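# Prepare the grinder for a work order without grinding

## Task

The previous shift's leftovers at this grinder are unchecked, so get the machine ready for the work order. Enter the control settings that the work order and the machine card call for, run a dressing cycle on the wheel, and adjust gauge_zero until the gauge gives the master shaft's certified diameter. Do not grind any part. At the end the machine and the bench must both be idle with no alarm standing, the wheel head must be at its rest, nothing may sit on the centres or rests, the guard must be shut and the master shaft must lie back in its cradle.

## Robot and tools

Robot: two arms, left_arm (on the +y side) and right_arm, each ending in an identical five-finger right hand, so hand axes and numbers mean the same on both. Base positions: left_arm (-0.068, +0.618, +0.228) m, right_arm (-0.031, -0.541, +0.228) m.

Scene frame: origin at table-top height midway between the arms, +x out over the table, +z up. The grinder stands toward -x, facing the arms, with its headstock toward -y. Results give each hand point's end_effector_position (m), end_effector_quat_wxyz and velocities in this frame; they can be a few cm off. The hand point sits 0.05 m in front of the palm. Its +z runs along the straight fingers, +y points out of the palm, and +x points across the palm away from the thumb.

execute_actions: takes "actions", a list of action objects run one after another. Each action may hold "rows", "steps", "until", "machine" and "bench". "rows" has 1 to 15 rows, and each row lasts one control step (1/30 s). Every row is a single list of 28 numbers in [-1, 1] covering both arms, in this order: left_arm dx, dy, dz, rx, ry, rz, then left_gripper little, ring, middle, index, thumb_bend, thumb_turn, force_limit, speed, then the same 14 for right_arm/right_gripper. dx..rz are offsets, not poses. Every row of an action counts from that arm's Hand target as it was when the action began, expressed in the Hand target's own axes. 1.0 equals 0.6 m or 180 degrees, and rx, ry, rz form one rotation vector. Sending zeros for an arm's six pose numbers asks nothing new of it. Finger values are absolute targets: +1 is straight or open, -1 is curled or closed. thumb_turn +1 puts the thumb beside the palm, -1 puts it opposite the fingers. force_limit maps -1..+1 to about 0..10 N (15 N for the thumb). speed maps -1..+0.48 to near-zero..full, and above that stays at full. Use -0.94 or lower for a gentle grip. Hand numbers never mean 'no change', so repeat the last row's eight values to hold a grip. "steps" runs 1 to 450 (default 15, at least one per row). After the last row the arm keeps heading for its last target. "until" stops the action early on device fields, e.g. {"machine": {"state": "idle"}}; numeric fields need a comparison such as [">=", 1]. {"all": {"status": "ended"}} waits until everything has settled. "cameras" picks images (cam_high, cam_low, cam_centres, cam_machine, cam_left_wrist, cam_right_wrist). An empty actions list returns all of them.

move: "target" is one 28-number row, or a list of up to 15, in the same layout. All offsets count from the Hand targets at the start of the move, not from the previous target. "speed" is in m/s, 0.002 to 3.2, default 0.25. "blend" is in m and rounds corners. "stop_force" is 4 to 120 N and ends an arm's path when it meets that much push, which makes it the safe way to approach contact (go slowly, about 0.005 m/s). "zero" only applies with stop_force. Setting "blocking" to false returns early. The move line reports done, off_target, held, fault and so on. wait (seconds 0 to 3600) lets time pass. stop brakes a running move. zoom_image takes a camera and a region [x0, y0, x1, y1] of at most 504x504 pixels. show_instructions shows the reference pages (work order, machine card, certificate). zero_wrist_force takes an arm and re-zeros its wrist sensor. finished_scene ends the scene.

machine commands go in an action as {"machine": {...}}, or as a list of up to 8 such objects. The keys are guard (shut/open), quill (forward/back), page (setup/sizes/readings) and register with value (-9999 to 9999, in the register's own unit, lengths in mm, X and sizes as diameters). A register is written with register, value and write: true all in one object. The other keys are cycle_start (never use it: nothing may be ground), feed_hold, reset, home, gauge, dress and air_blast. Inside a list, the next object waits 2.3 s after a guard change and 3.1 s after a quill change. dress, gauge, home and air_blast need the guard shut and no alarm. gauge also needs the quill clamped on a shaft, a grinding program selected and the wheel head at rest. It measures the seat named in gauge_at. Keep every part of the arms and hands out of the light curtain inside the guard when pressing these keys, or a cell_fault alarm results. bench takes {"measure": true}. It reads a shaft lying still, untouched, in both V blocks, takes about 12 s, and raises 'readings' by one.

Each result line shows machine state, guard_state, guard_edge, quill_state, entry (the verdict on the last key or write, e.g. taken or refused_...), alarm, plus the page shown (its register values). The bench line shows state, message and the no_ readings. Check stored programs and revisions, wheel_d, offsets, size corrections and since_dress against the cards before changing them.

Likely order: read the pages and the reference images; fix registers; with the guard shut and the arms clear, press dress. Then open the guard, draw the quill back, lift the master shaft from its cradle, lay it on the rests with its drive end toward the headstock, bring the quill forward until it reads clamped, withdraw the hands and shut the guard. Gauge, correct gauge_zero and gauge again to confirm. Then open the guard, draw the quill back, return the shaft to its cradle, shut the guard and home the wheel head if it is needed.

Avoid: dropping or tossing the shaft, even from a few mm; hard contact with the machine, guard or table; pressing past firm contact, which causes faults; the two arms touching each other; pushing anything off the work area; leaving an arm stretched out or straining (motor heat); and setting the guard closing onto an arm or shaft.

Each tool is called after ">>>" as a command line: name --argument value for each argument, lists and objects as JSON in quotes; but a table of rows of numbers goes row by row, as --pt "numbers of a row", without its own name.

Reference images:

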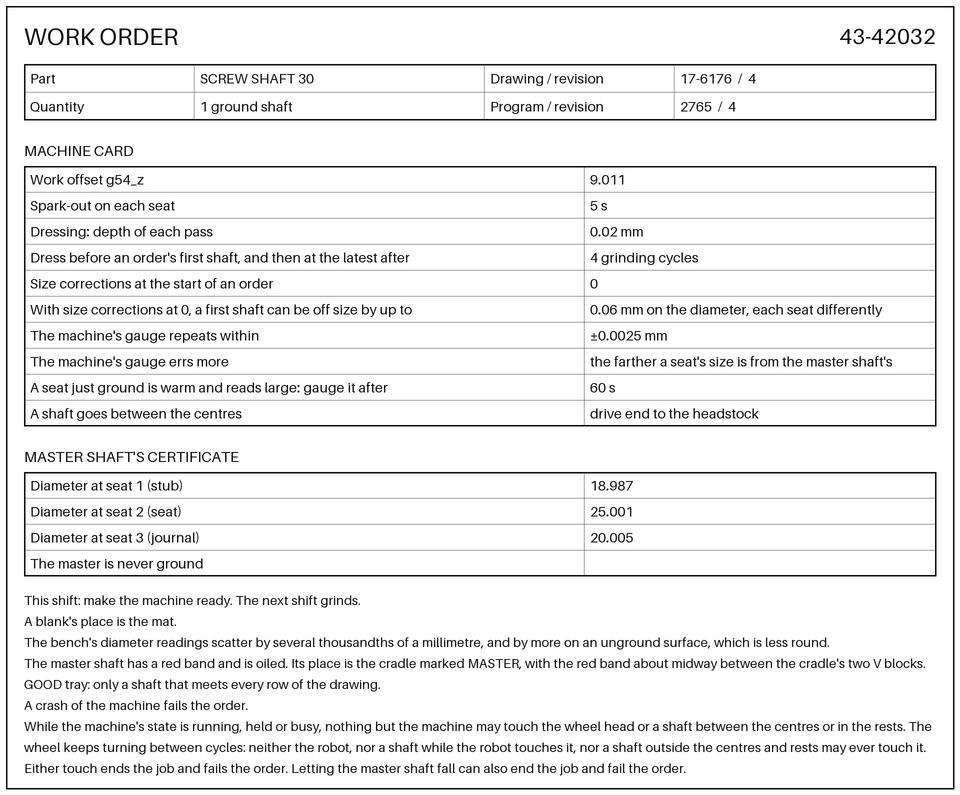

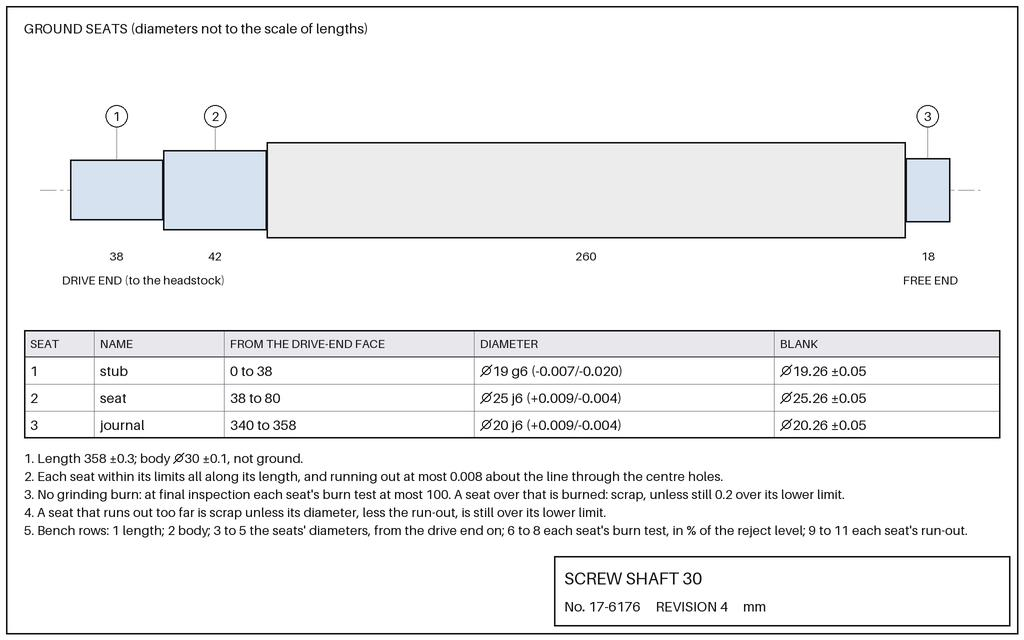

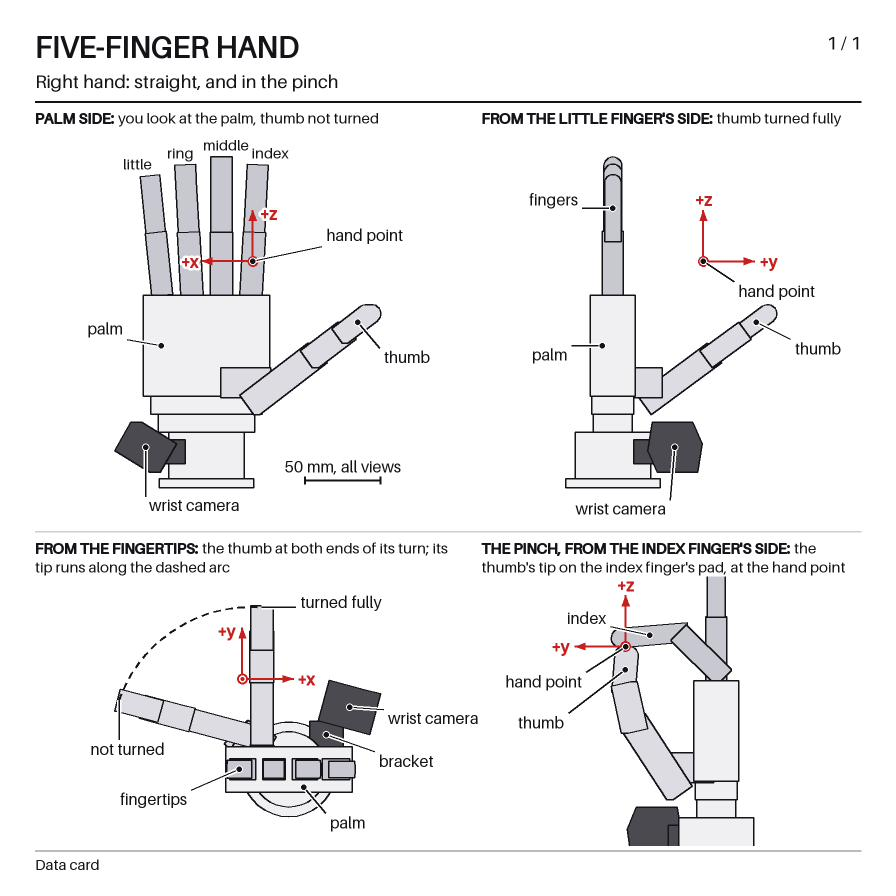

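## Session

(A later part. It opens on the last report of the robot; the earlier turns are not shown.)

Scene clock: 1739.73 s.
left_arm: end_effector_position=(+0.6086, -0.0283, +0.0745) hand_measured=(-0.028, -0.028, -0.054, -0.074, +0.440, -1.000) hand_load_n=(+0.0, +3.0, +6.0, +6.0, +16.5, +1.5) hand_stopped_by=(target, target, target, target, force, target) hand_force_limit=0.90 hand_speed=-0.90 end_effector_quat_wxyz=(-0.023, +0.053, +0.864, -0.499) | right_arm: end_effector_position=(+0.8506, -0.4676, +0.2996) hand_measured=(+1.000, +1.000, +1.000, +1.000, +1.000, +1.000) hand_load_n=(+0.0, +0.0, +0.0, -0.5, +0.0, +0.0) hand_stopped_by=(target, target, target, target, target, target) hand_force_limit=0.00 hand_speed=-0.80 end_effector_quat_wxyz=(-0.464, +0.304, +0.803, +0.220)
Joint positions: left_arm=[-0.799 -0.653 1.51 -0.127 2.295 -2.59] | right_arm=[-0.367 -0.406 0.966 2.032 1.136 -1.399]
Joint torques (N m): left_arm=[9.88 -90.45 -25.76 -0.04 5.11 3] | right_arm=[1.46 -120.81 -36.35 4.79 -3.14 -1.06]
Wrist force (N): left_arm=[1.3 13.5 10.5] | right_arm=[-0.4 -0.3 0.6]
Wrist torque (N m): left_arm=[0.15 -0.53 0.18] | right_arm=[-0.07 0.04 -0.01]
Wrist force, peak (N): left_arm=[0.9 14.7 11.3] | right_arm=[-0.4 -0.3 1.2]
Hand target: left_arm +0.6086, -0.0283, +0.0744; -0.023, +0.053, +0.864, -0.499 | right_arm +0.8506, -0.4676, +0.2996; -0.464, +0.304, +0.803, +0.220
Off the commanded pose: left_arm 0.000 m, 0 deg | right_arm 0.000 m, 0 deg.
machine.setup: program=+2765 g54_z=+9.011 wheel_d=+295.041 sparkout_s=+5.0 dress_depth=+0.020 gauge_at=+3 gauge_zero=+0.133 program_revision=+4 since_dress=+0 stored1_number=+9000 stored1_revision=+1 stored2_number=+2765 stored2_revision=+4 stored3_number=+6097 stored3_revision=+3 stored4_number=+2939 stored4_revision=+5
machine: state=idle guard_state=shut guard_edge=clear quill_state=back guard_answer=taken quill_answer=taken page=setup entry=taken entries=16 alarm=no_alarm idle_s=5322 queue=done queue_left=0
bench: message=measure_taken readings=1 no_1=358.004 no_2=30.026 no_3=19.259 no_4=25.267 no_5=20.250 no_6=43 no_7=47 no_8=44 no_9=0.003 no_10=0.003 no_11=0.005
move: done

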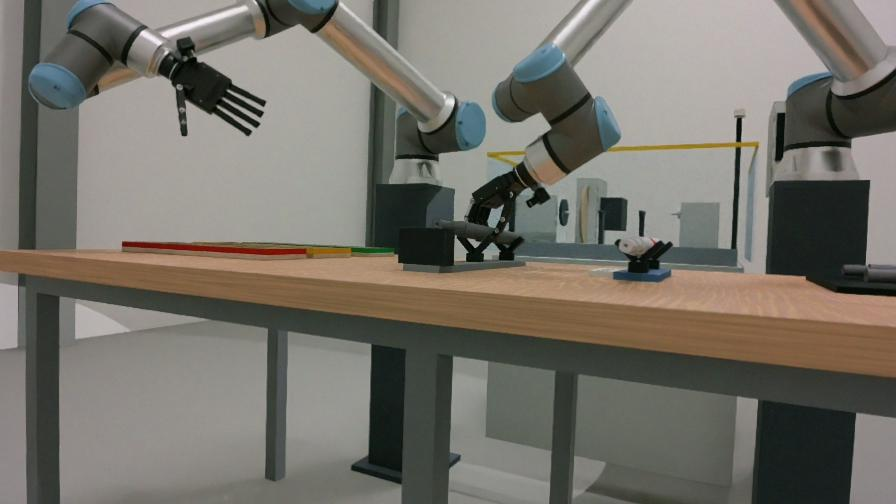

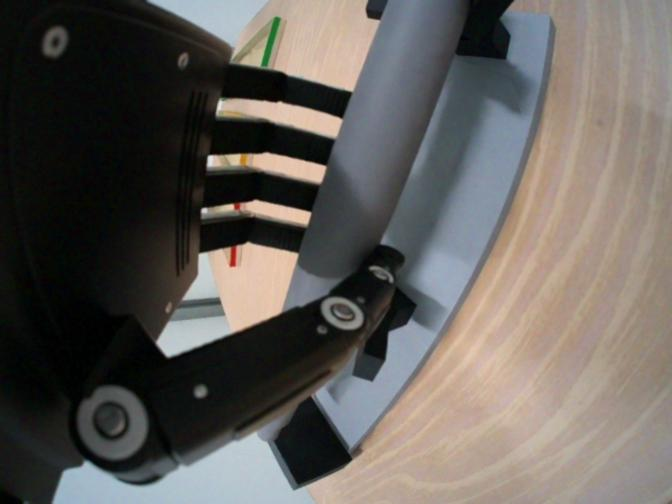

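>>> move --pt "0.0003 0.0203 0.0118 0 0 0 -0.028 -0.028 -0.056 -0.076 -0.15 -1 0.9 -0.9 0 0 0 0 0 0 1 1 1 1 1 1 0 -0.8" --pt "0.0003 0.0203 0.0118 0 0 0 0.12 0.12 0.12 0.12 0.7 -1 -0.5 -0.7 0 0 0 0 0 0 1 1 1 1 1 1 0 -0.8" --pt "0.0163 0.0203 0.0118 0 0 0 -0.3 -0.3 -0.3 -0.3 0.1 -1 -0.5 -0.9 0 0 0 0 0 0 1 1 1 1 1 1 0 -0.8" --speed 0.02 --cameras '["cam_low", "cam_left_wrist"]'

>>> zoom_image --camera "cam_low" --region '[440, 180, 540, 280]'

Scene clock: 1761.53 s.
left_arm: end_effector_position=(+0.5991, -0.0273, +0.0602) hand_measured=(-0.008, -0.018, -0.046, -0.064, +0.464, -1.000) hand_load_n=(+4.0, +3.5, +4.0, +2.5, +4.0, +0.0) hand_stopped_by=(force, force, force, force, force, target) hand_force_limit=-0.50 hand_speed=-0.90 end_effector_quat_wxyz=(-0.023, +0.053, +0.864, -0.500) | right_arm: end_effector_position=(+0.8506, -0.4676, +0.2996) hand_measured=(+1.000, +1.000, +1.000, +1.000, +1.000, +1.000) hand_load_n=(+0.0, +0.0, +0.0, +0.0, +0.0, +0.0) hand_stopped_by=(target, target, target, target, target, target) hand_force_limit=0.00 hand_speed=-0.80 end_effector_quat_wxyz=(-0.464, +0.304, +0.803, +0.220)
Joint positions: left_arm=[-0.807 -0.645 1.53 -0.159 2.289 -2.597] | right_arm=[-0.367 -0.406 0.966 2.032 1.136 -1.399]
Joint torques (N m): left_arm=[18.14 -74.3 -21.59 4.49 -2 3.43] | right_arm=[2.43 -119.77 -36.3 4.57 -2.87 -1.15]
Wrist force (N): left_arm=[2.8 0.0 13.6] | right_arm=[-0.2 -0.2 1.0]
Wrist torque (N m): left_arm=[0.12 -0.78 -0.07] | right_arm=[-0.07 0.00 0.01]
Wrist force, peak (N): left_arm=[1.3 13.5 10.6] | right_arm=[-0.2 -0.5 1.2]
Hand target: left_arm +0.5991, -0.0273, +0.0601; -0.023, +0.053, +0.864, -0.499 | right_arm +0.8506, -0.4676, +0.2996; -0.464, +0.304, +0.803, +0.220
Off the commanded pose: left_arm 0.000 m, 0 deg | right_arm 0.000 m, 0 deg.
machine.setup: program=+2765 g54_z=+9.011 wheel_d=+295.041 sparkout_s=+5.0 dress_depth=+0.020 gauge_at=+3 gauge_zero=+0.133 program_revision=+4 since_dress=+0 stored1_number=+9000 stored1_revision=+1 stored2_number=+2765 stored2_revision=+4 stored3_number=+6097 stored3_revision=+3 stored4_number=+2939 stored4_revision=+5
machine: state=idle guard_state=shut guard_edge=clear quill_state=back guard_answer=taken quill_answer=taken page=setup entry=taken entries=16 alarm=no_alarm idle_s=5344 queue=done queue_left=0
bench: message=measure_taken readings=1 no_1=358.004 no_2=30.026 no_3=19.259 no_4=25.267 no_5=20.250 no_6=43 no_7=47 no_8=44 no_9=0.003 no_10=0.003 no_11=0.005
move: done

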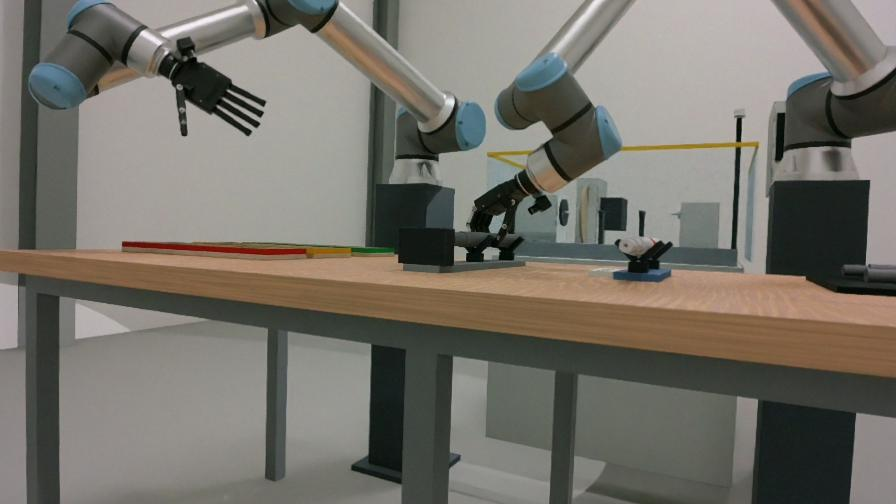

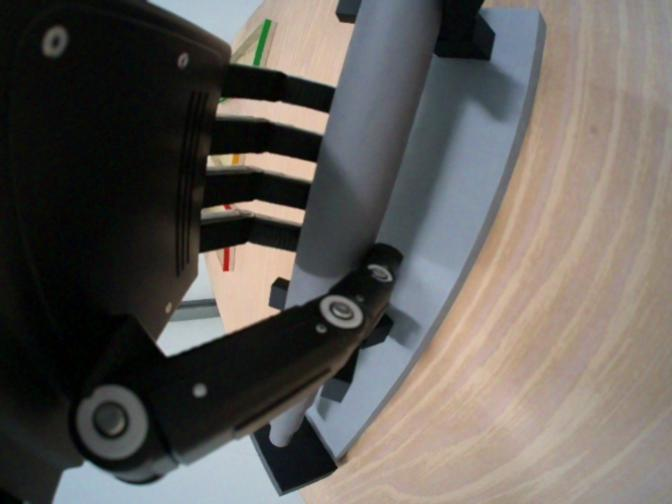

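Scaled by 5.040 from the camera's image (finer frame: 1280x720).

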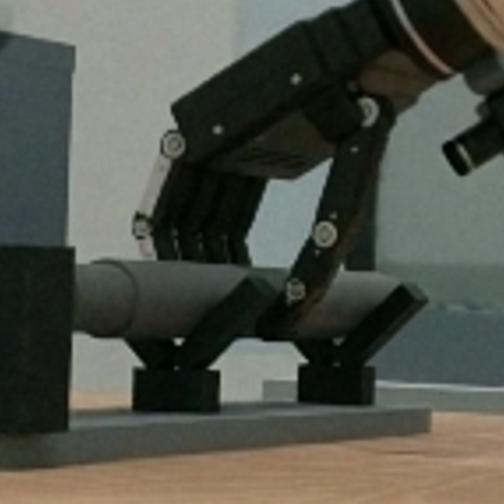

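>>> move --pt "0 0 0 0 0 0 -0.3 -0.3 -0.3 -0.3 -0.1 -1 0.9 -0.9 0 0 0 0 0 0 1 1 1 1 1 1 0 -0.8" --pt "-0.0001 -0.00577 -0.00335 0 0 0 -0.3 -0.3 -0.3 -0.3 -0.1 -1 0.9 -0.9 0 0 0 0 0 0 1 1 1 1 1 1 0 -0.8" --pt "-0.0003 -0.0173 -0.01 0 0 0 -0.3 -0.3 -0.3 -0.3 -0.1 -1 0.9 -0.9 0 0 0 0 0 0 1 1 1 1 1 1 0 -0.8" --speed 0.02 --cameras '["cam_low", "cam_left_wrist"]'

>>> zoom_image --camera "cam_low" --region '[440, 180, 540, 280]'

Scene clock: 1772.53 s.
left_arm: end_effector_position=(+0.5991, -0.0272, +0.0723) hand_measured=(-0.008, -0.018, -0.046, -0.064, +0.424, -1.000) hand_load_n=(+0.0, +0.5, +4.5, +8.0, +16.0, +1.0) hand_stopped_by=(force, force, force, force, force, target) hand_force_limit=0.90 hand_speed=-0.90 end_effector_quat_wxyz=(-0.022, +0.053, +0.864, -0.499) | right_arm: end_effector_position=(+0.8506, -0.4676, +0.2996) hand_measured=(+1.000, +1.000, +1.000, +1.000, +1.000, +1.000) hand_load_n=(+0.0, +0.0, +0.0, +0.0, +0.0, +0.0) hand_stopped_by=(target, target, target, target, target, target) hand_force_limit=0.00 hand_speed=-0.80 end_effector_quat_wxyz=(-0.464, +0.304, +0.803, +0.220)
Joint positions: left_arm=[-0.807 -0.66 1.532 -0.146 2.289 -2.597] | right_arm=[-0.367 -0.406 0.966 2.032 1.136 -1.399]
Joint torques (N m): left_arm=[0.4 -87.84 -26.62 -0.73 5.21 3.08] | right_arm=[0.41 -119.32 -36.36 4.67 -3.08 -1.14]
Wrist force (N): left_arm=[0.9 14.5 9.5] | right_arm=[0.2 -0.5 0.7]
Wrist torque (N m): left_arm=[0.15 -0.30 0.14] | right_arm=[-0.09 -0.06 0.02]
Wrist force, peak (N): left_arm=[0.9 15.1 9.9] | right_arm=[-0.3 -0.3 1.2]
Hand target: left_arm +0.5991, -0.0273, +0.0721; -0.023, +0.053, +0.864, -0.499 | right_arm +0.8506, -0.4676, +0.2996; -0.464, +0.304, +0.803, +0.220
Off the commanded pose: left_arm 0.000 m, 0 deg | right_arm 0.000 m, 0 deg.
machine.setup: program=+2765 g54_z=+9.011 wheel_d=+295.041 sparkout_s=+5.0 dress_depth=+0.020 gauge_at=+3 gauge_zero=+0.133 program_revision=+4 since_dress=+0 stored1_number=+9000 stored1_revision=+1 stored2_number=+2765 stored2_revision=+4 stored3_number=+6097 stored3_revision=+3 stored4_number=+2939 stored4_revision=+5
machine: state=idle guard_state=shut guard_edge=clear quill_state=back guard_answer=taken quill_answer=taken page=setup entry=taken entries=16 alarm=no_alarm idle_s=5355 queue=done queue_left=0
bench: message=measure_taken readings=1 no_1=358.004 no_2=30.026 no_3=19.259 no_4=25.267 no_5=20.250 no_6=43 no_7=47 no_8=44 no_9=0.003 no_10=0.003 no_11=0.005
move: done

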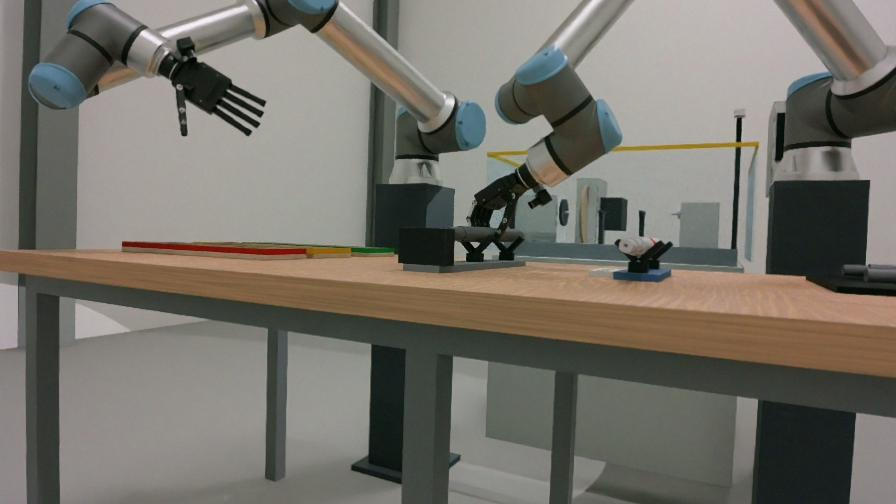

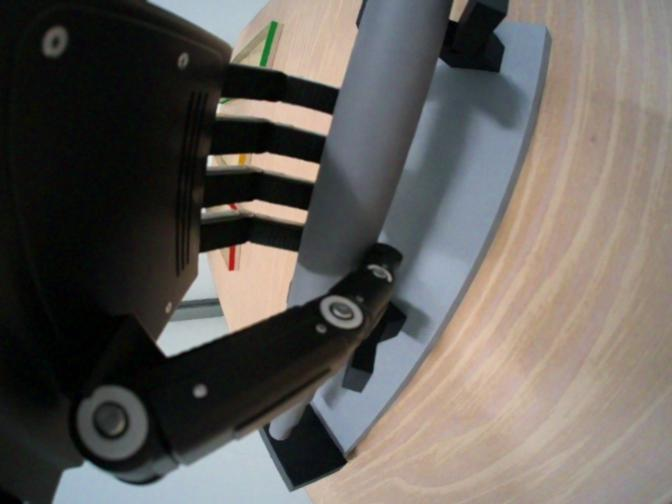

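Scaled by 5.040 from the camera's image (finer frame: 1280x720).

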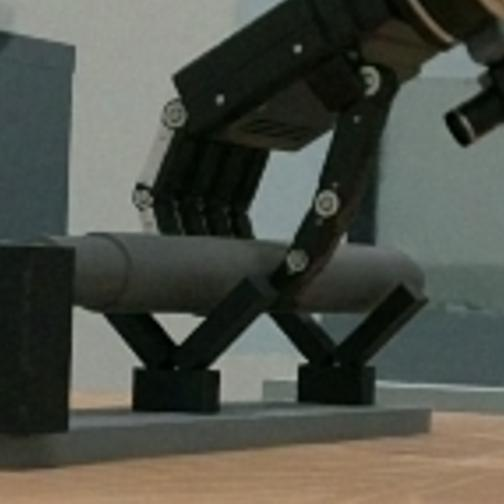

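>>> move --pt "-0.0021 -0.1414 -0.082 0 0 0 -0.3 -0.3 -0.3 -0.3 -0.1 -1 0.9 -0.9 0 0 0 0 0 0 1 1 1 1 1 1 0 -0.8" --pt "0.0253 0.1028 -0.5713 -0.003 -0.2001 -0.116 -0.3 -0.3 -0.3 -0.3 -0.1 -1 0.9 -0.9 0 0 0 0 0 0 1 1 1 1 1 1 0 -0.8" --speed '[0.05,0.1]' --blend '[0.03,0]' --cameras '["cam_low", "cam_left_wrist", "cam_high"]'

Scene clock: 1823.57 s.
left_arm: end_effector_position=(+0.6197, +0.3003, +0.1899) hand_measured=(-0.008, -0.018, -0.046, -0.064, +0.424, -1.000) hand_load_n=(+0.0, +0.5, +5.5, +9.5, +17.0, +1.5) hand_stopped_by=(force, force, force, force, force, target) hand_force_limit=0.90 hand_speed=-0.90 end_effector_quat_wxyz=(+0.156, -0.258, +0.827, -0.475) | right_arm: end_effector_position=(+0.8506, -0.4676, +0.2996) hand_measured=(+1.000, +1.000, +1.000, +1.000, +1.000, +1.000) hand_load_n=(+0.0, +0.0, +0.0, +0.5, +0.0, +0.5) hand_stopped_by=(target, target, target, target, target, target) hand_force_limit=0.00 hand_speed=-0.80 end_effector_quat_wxyz=(-0.464, +0.304, +0.803, +0.220)
Joint positions: left_arm=[-0.609 -1.085 2.061 -0.427 1.86 -2.955] | right_arm=[-0.367 -0.406 0.966 2.032 1.136 -1.399]
Joint torques (N m): left_arm=[-11.01 -51.77 -47.83 2.18 3.2 2.78] | right_arm=[0.77 -119.96 -36.14 4.75 -3.11 -1.25]
Wrist force (N): left_arm=[1.4 14.1 10.2] | right_arm=[-0.1 -0.3 0.8]
Wrist torque (N m): left_arm=[0.11 -0.28 0.10] | right_arm=[-0.07 -0.02 0.01]
Wrist force, peak (N): left_arm=[1.8 16.2 10.6] | right_arm=[-0.2 -0.5 1.3]
Hand target: left_arm +0.6197, +0.3002, +0.1899; +0.156, -0.258, +0.827, -0.475 | right_arm +0.8506, -0.4676, +0.2996; -0.464, +0.304, +0.803, +0.220
Off the commanded pose: left_arm 0.000 m, 0 deg | right_arm 0.000 m, 0 deg.
machine.setup: program=+2765 g54_z=+9.011 wheel_d=+295.041 sparkout_s=+5.0 dress_depth=+0.020 gauge_at=+3 gauge_zero=+0.133 program_revision=+4 since_dress=+0 stored1_number=+9000 stored1_revision=+1 stored2_number=+2765 stored2_revision=+4 stored3_number=+6097 stored3_revision=+3 stored4_number=+2939 stored4_revision=+5
machine: state=idle guard_state=shut guard_edge=clear quill_state=back guard_answer=taken quill_answer=taken page=setup entry=taken entries=16 alarm=no_alarm idle_s=5405 queue=done queue_left=0
bench: message=measure_taken readings=1 no_1=358.004 no_2=30.026 no_3=19.259 no_4=25.267 no_5=20.250 no_6=43 no_7=47 no_8=44 no_9=0.003 no_10=0.003 no_11=0.005
move: done
Images, in order (width x height): cam_high 896x504, cam_low 896x504, cam_left_wrist 672x504.

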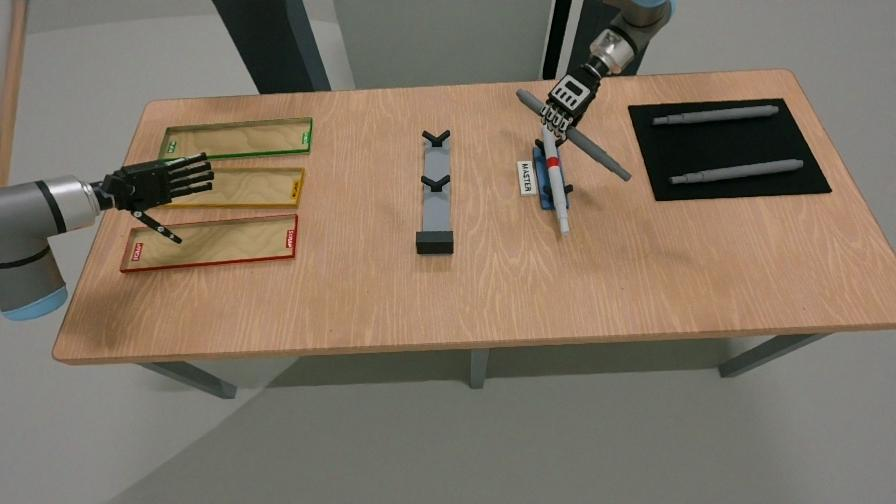

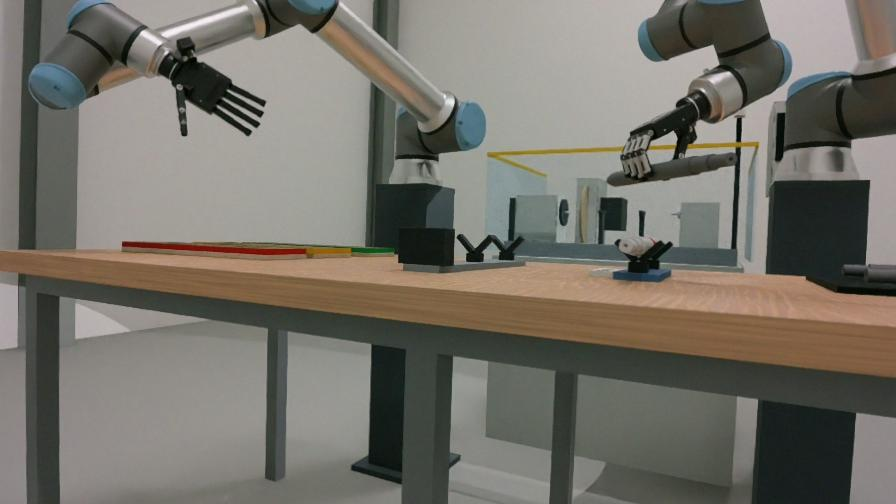

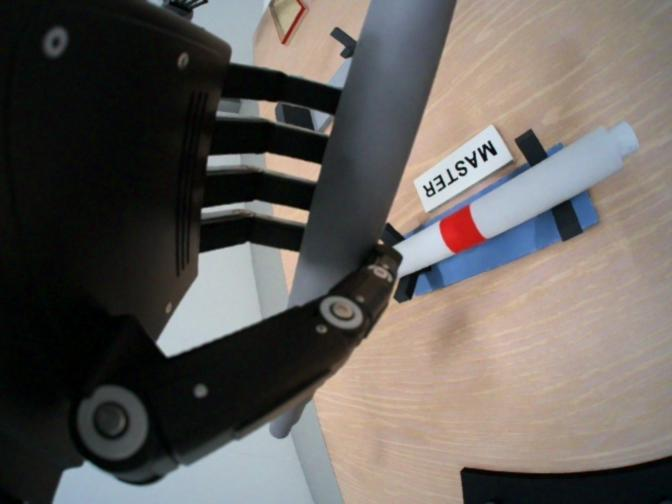

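>>> move --pt "-0.2603 0.2313 -0.3605 -0.0025 -0.1684 -0.0974 -0.3 -0.3 -0.3 -0.3 -0.1 -1 0.9 -0.9 0 0 0 0 0 0 1 1 1 1 1 1 0 -0.8" --pt "-0.366 0.4607 -0.5882 -0.0039 -0.2642 -0.1528 -0.3 -0.3 -0.3 -0.3 -0.1 -1 0.9 -0.9 0 0 0 0 0 0 1 1 1 1 1 1 0 -0.8" --speed '[0.1,0.1]' --blend '[0.04,0]' --cameras '["cam_low", "cam_left_wrist", "cam_high"]'

>>> zoom_image --camera "cam_high" --region '[620, 60, 860, 220]'

>>> zoom_image --camera "cam_low" --region '[740, 140, 896, 300]'

Scene clock: 1845.13 s.
left_arm: end_effector_position=(+0.5446, +0.7901, +0.1295) hand_measured=(-0.008, -0.018, -0.046, -0.064, +0.424, -1.000) hand_load_n=(-0.5, +0.5, +5.0, +9.0, +17.5, +1.0) hand_stopped_by=(force, force, force, force, force, target) hand_force_limit=0.90 hand_speed=-0.90 end_effector_quat_wxyz=(-0.357, +0.611, -0.614, +0.350) | right_arm: end_effector_position=(+0.8506, -0.4676, +0.2996) hand_measured=(+1.000, +1.000, +1.000, +1.000, +1.000, +1.000) hand_load_n=(+0.0, +0.0, +0.0, +0.5, +0.0, +0.0) hand_stopped_by=(target, target, target, target, target, target) hand_force_limit=0.00 hand_speed=-0.80 end_effector_quat_wxyz=(-0.464, +0.304, +0.803, +0.220)
Joint positions: left_arm=[-0.081 -1.113 2.35 -0.711 1.489 -3.176] | right_arm=[-0.367 -0.406 0.966 2.032 1.136 -1.399]
Joint torques (N m): left_arm=[-11.41 -67.59 -30.19 1.54 2.39 2.25] | right_arm=[1.76 -119.79 -36.1 4.73 -2.97 -1.4]
Wrist force (N): left_arm=[0.7 13.4 9.8] | right_arm=[-0.3 -0.3 0.9]
Wrist torque (N m): left_arm=[0.07 -0.24 0.06] | right_arm=[-0.07 0.01 0.00]
Wrist force, peak (N): left_arm=[2.5 11.3 13.7] | right_arm=[-0.4 -0.5 1.3]
Hand target: left_arm +0.5448, +0.7901, +0.1297; -0.357, +0.611, -0.614, +0.350 | right_arm +0.8506, -0.4676, +0.2996; -0.464, +0.304, +0.803, +0.220
Off the commanded pose: left_arm 0.000 m, 0 deg | right_arm 0.000 m, 0 deg.
machine.setup: program=+2765 g54_z=+9.011 wheel_d=+295.041 sparkout_s=+5.0 dress_depth=+0.020 gauge_at=+3 gauge_zero=+0.133 program_revision=+4 since_dress=+0 stored1_number=+9000 stored1_revision=+1 stored2_number=+2765 stored2_revision=+4 stored3_number=+6097 stored3_revision=+3 stored4_number=+2939 stored4_revision=+5
machine: state=idle guard_state=shut guard_edge=clear quill_state=back guard_answer=taken quill_answer=taken page=setup entry=taken entries=16 alarm=no_alarm idle_s=5427 queue=done queue_left=0
bench: message=measure_taken readings=1 no_1=358.004 no_2=30.026 no_3=19.259 no_4=25.267 no_5=20.250 no_6=43 no_7=47 no_8=44 no_9=0.003 no_10=0.003 no_11=0.005
move: done
Images, in order (width x height): cam_high 896x504, cam_low 896x504, cam_left_wrist 672x504.

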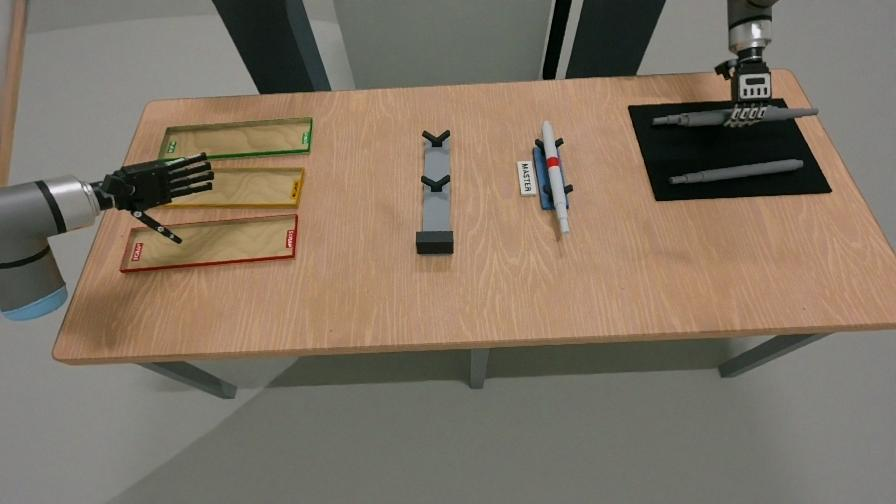

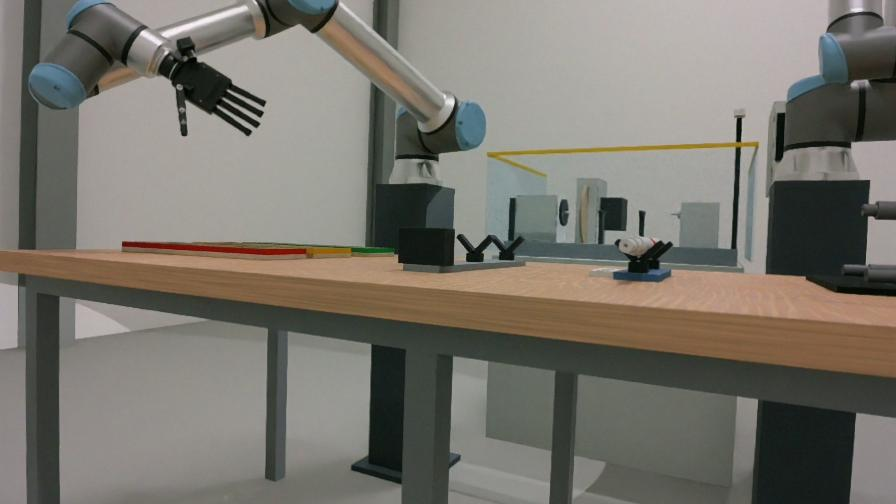

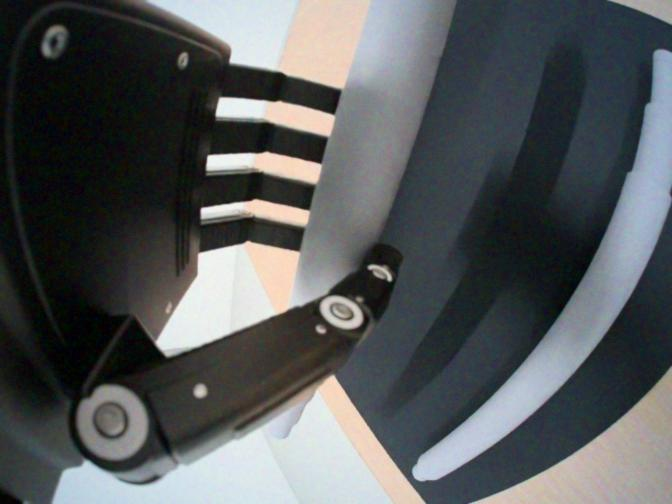

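Scaled by 2.100 from the camera's image (finer frame: 1280x720).

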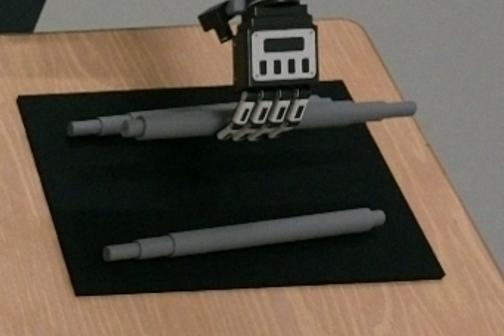

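Scaled by 3.150 from the camera's image (finer frame: 1280x720).

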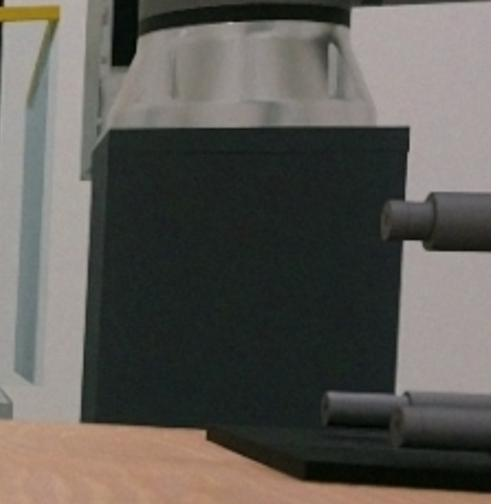

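>>> move --target '[0.0015,0.1227,0.0709,0,0,0, -0.3,-0.3,-0.3,-0.3,-0.1,-1,0.9,-0.9, 0,0,0,0,0,0, 1,1,1,1,1,1,0,-0.8]' --speed 0.05 --cameras '["cam_low", "cam_left_wrist", "cam_high"]'

>>> zoom_image --camera "cam_low" --region '[796, 200, 896, 300]'

>>> zoom_image --camera "cam_high" --region '[620, 60, 860, 220]'

Scene clock: 1873.33 s.
left_arm: end_effector_position=(+0.5449, +0.7902, +0.0447) hand_measured=(-0.008, -0.018, -0.046, -0.064, +0.424, -1.000) hand_load_n=(+0.0, +0.5, +5.5, +9.0, +17.5, +1.0) hand_stopped_by=(force, force, force, force, force, target) hand_force_limit=0.90 hand_speed=-0.90 end_effector_quat_wxyz=(-0.357, +0.611, -0.614, +0.350) | right_arm: end_effector_position=(+0.8506, -0.4676, +0.2996) hand_measured=(+1.000, +1.000, +1.000, +1.000, +1.000, +1.000) hand_load_n=(+0.0, +0.0, +0.0, +0.0, +0.0, +0.0) hand_stopped_by=(target, target, target, target, target, target) hand_force_limit=0.00 hand_speed=-0.80 end_effector_quat_wxyz=(-0.464, +0.304, +0.803, +0.220)
Joint positions: left_arm=[-0.08 -0.925 2.339 -0.888 1.489 -3.175] | right_arm=[-0.367 -0.406 0.966 2.032 1.136 -1.399]
Joint torques (N m): left_arm=[14.12 -76.88 -11.97 1.7 1.88 2.74] | right_arm=[0.68 -120.64 -36.49 4.68 -2.97 -1.1]
Wrist force (N): left_arm=[0.6 13.3 9.9] | right_arm=[-0.1 -0.2 0.9]
Wrist torque (N m): left_arm=[0.06 -0.25 0.09] | right_arm=[-0.07 -0.01 0.02]
Wrist force, peak (N): left_arm=[0.6 15.2 10.8] | right_arm=[-0.1 -0.4 1.3]
Hand target: left_arm +0.5448, +0.7902, +0.0447; -0.357, +0.611, -0.614, +0.350 | right_arm +0.8506, -0.4676, +0.2996; -0.464, +0.304, +0.803, +0.220
Off the commanded pose: left_arm 0.000 m, 0 deg | right_arm 0.000 m, 0 deg.
machine.setup: program=+2765 g54_z=+9.011 wheel_d=+295.041 sparkout_s=+5.0 dress_depth=+0.020 gauge_at=+3 gauge_zero=+0.133 program_revision=+4 since_dress=+0 stored1_number=+9000 stored1_revision=+1 stored2_number=+2765 stored2_revision=+4 stored3_number=+6097 stored3_revision=+3 stored4_number=+2939 stored4_revision=+5
machine: state=idle guard_state=shut guard_edge=clear quill_state=back guard_answer=taken quill_answer=taken page=setup entry=taken entries=16 alarm=no_alarm idle_s=5455 queue=done queue_left=0
bench: message=measure_taken readings=1 no_1=358.004 no_2=30.026 no_3=19.259 no_4=25.267 no_5=20.250 no_6=43 no_7=47 no_8=44 no_9=0.003 no_10=0.003 no_11=0.005
move: done
Images, in order (width x height): cam_high 896x504, cam_low 896x504, cam_left_wrist 672x504.

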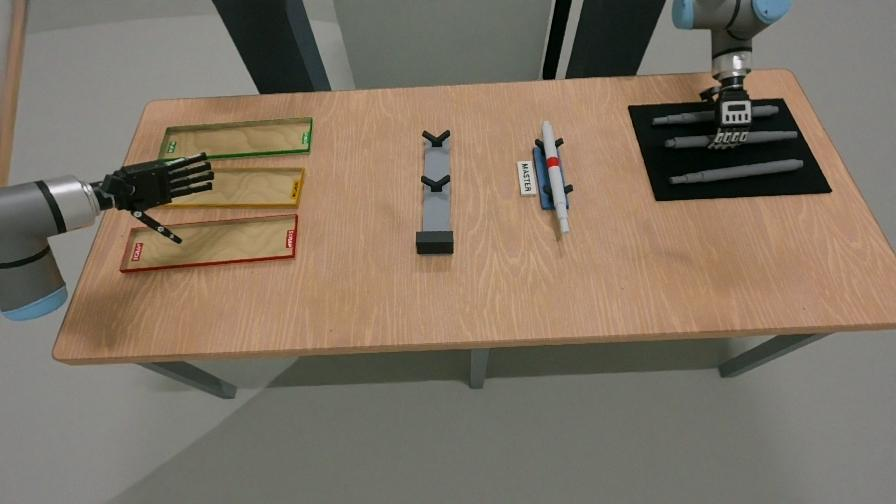

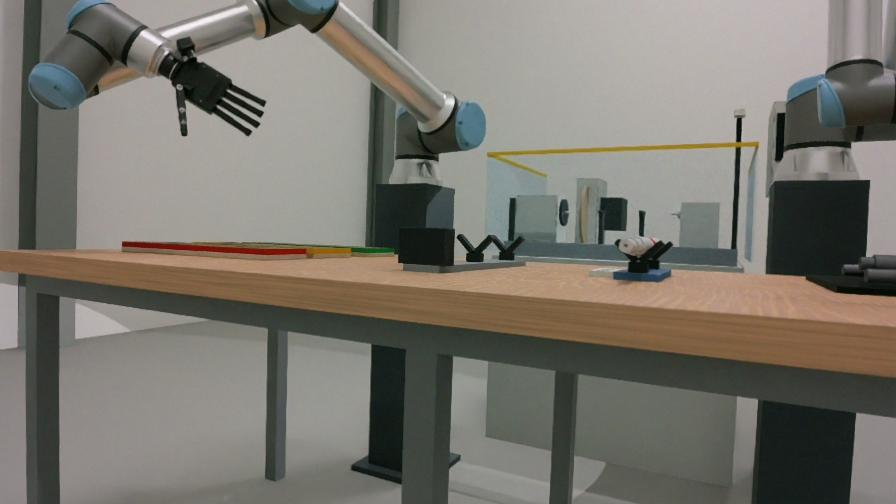

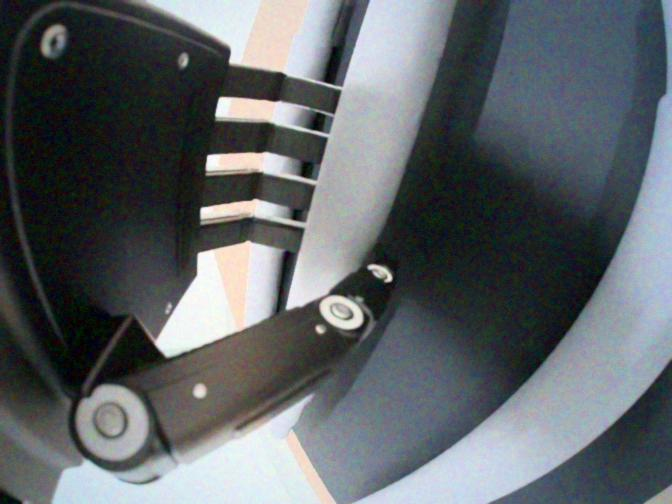

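Scaled by 5.040 from the camera's image (finer frame: 1280x720).

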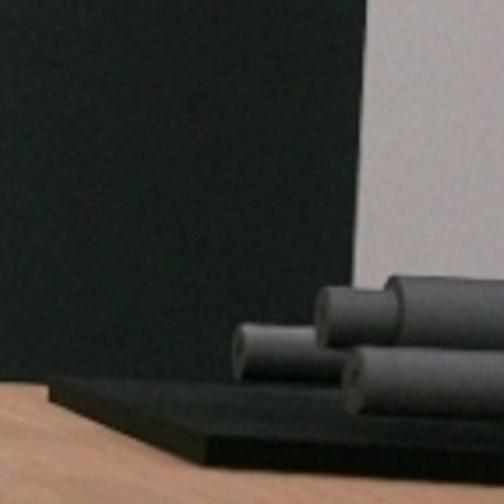

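Scaled by 2.100 from the camera's image (finer frame: 1280x720).

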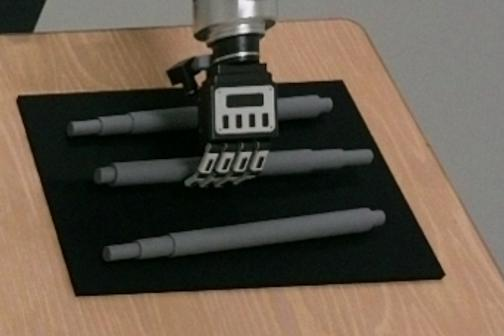

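>>> move --target '[0.0004,0.0361,0.0209,0,0,0, -0.3,-0.3,-0.3,-0.3,-0.1,-1,0.9,-0.9, 0,0,0,0,0,0, 1,1,1,1,1,1,0,-0.8]' --speed 0.01 --stop_force 5 --cameras '["cam_low", "cam_left_wrist", "cam_high"]'

>>> zoom_image --camera "cam_low" --region '[796, 200, 896, 300]'

>>> zoom_image --camera "cam_high" --region '[620, 60, 860, 220]'

Scene clock: 1887.80 s.
left_arm: end_effector_position=(+0.5448, +0.7902, +0.0323) hand_measured=(-0.008, -0.018, -0.046, -0.064, +0.424, -1.000) hand_load_n=(+0.0, +0.0, +4.5, +8.5, +17.5, +1.5) hand_stopped_by=(force, force, force, force, force, target) hand_force_limit=0.90 hand_speed=-0.90 end_effector_quat_wxyz=(-0.357, +0.611, -0.614, +0.350) | right_arm: end_effector_position=(+0.8506, -0.4676, +0.2996) hand_measured=(+1.000, +1.000, +1.000, +1.000, +1.000, +1.000) hand_load_n=(+0.0, +0.0, +0.0, +0.0, +0.0, +0.0) hand_stopped_by=(target, target, target, target, target, target) hand_force_limit=0.00 hand_speed=-0.80 end_effector_quat_wxyz=(-0.464, +0.304, +0.803, +0.220)
Joint positions: left_arm=[-0.08 -0.897 2.335 -0.912 1.489 -3.175] | right_arm=[-0.367 -0.406 0.966 2.032 1.136 -1.399]
Joint torques (N m): left_arm=[3 -74.2 3.63 1.95 -1.44 1.84] | right_arm=[1.4 -120.44 -36.55 4.73 -2.9 -1.05]
Wrist force (N): left_arm=[0.7 9.9 7.1] | right_arm=[0.0 -0.5 1.0]
Wrist torque (N m): left_arm=[0.14 -0.22 0.02] | right_arm=[-0.11 -0.03 0.01]
Wrist force, peak (N): left_arm=[0.8 13.8 10.3] | right_arm=[-0.2 -0.5 1.2]
Hand target: left_arm +0.5448, +0.7902, +0.0323; -0.357, +0.611, -0.614, +0.350 (not the last commanded pose) | right_arm +0.8506, -0.4676, +0.2996; -0.464, +0.304, +0.803, +0.220
Off the commanded pose: left_arm 0.013 m, 0 deg | right_arm 0.000 m, 0 deg.
machine.setup: program=+2765 g54_z=+9.011 wheel_d=+295.041 sparkout_s=+5.0 dress_depth=+0.020 gauge_at=+3 gauge_zero=+0.133 program_revision=+4 since_dress=+0 stored1_number=+9000 stored1_revision=+1 stored2_number=+2765 stored2_revision=+4 stored3_number=+6097 stored3_revision=+3 stored4_number=+2939 stored4_revision=+5
machine: state=idle guard_state=shut guard_edge=clear quill_state=back guard_answer=taken quill_answer=taken page=setup entry=taken entries=16 alarm=no_alarm idle_s=5469 queue=done queue_left=0
bench: message=measure_taken readings=1 no_1=358.004 no_2=30.026 no_3=19.259 no_4=25.267 no_5=20.250 no_6=43 no_7=47 no_8=44 no_9=0.003 no_10=0.003 no_11=0.005
move: contact (left_arm)
Images, in order (width x height): cam_high 896x504, cam_low 896x504, cam_left_wrist 672x504.

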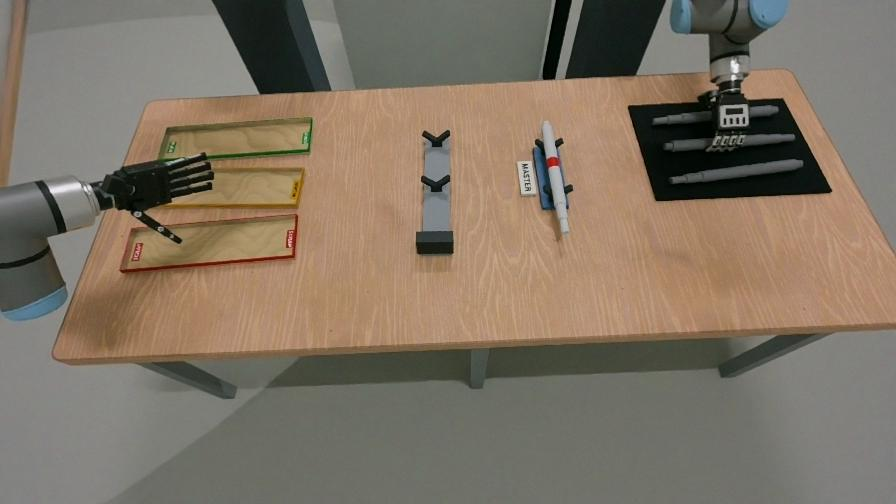

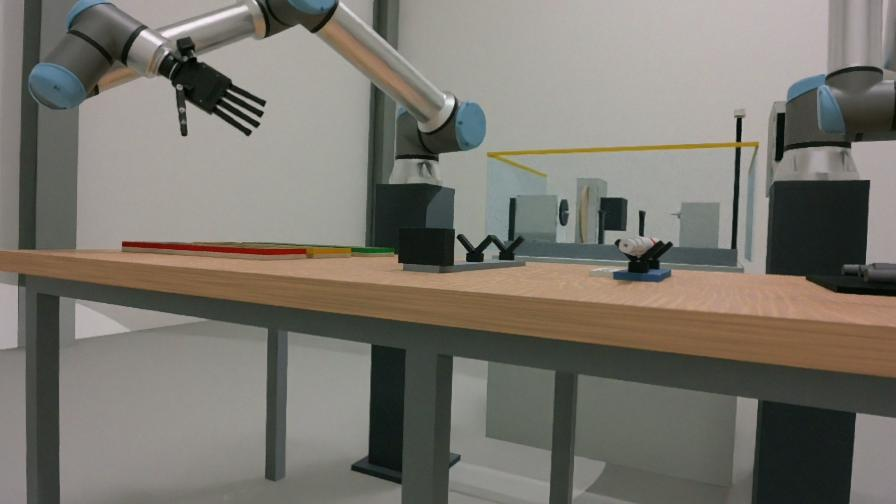

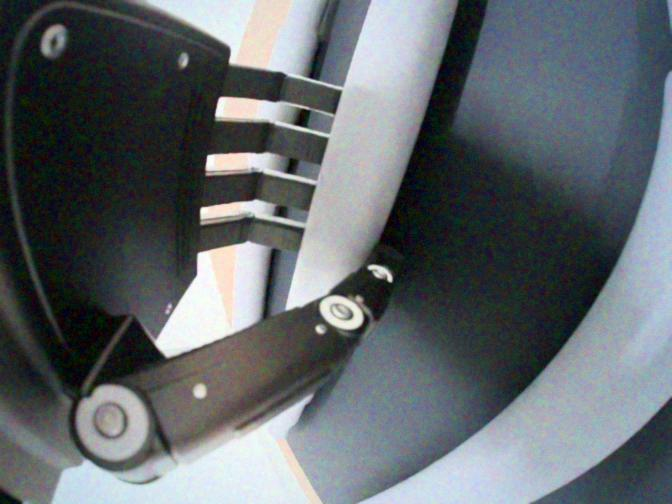

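Scaled by 5.040 from the camera's image (finer frame: 1280x720).

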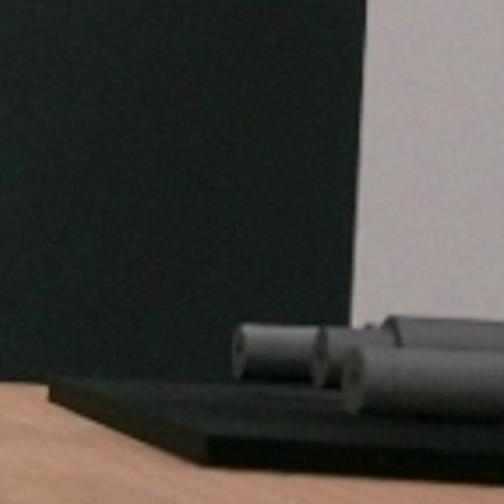

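Scaled by 2.100 from the camera's image (finer frame: 1280x720).

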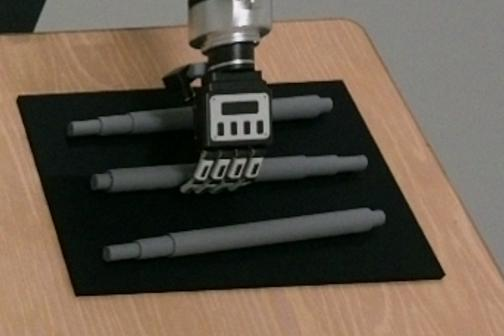

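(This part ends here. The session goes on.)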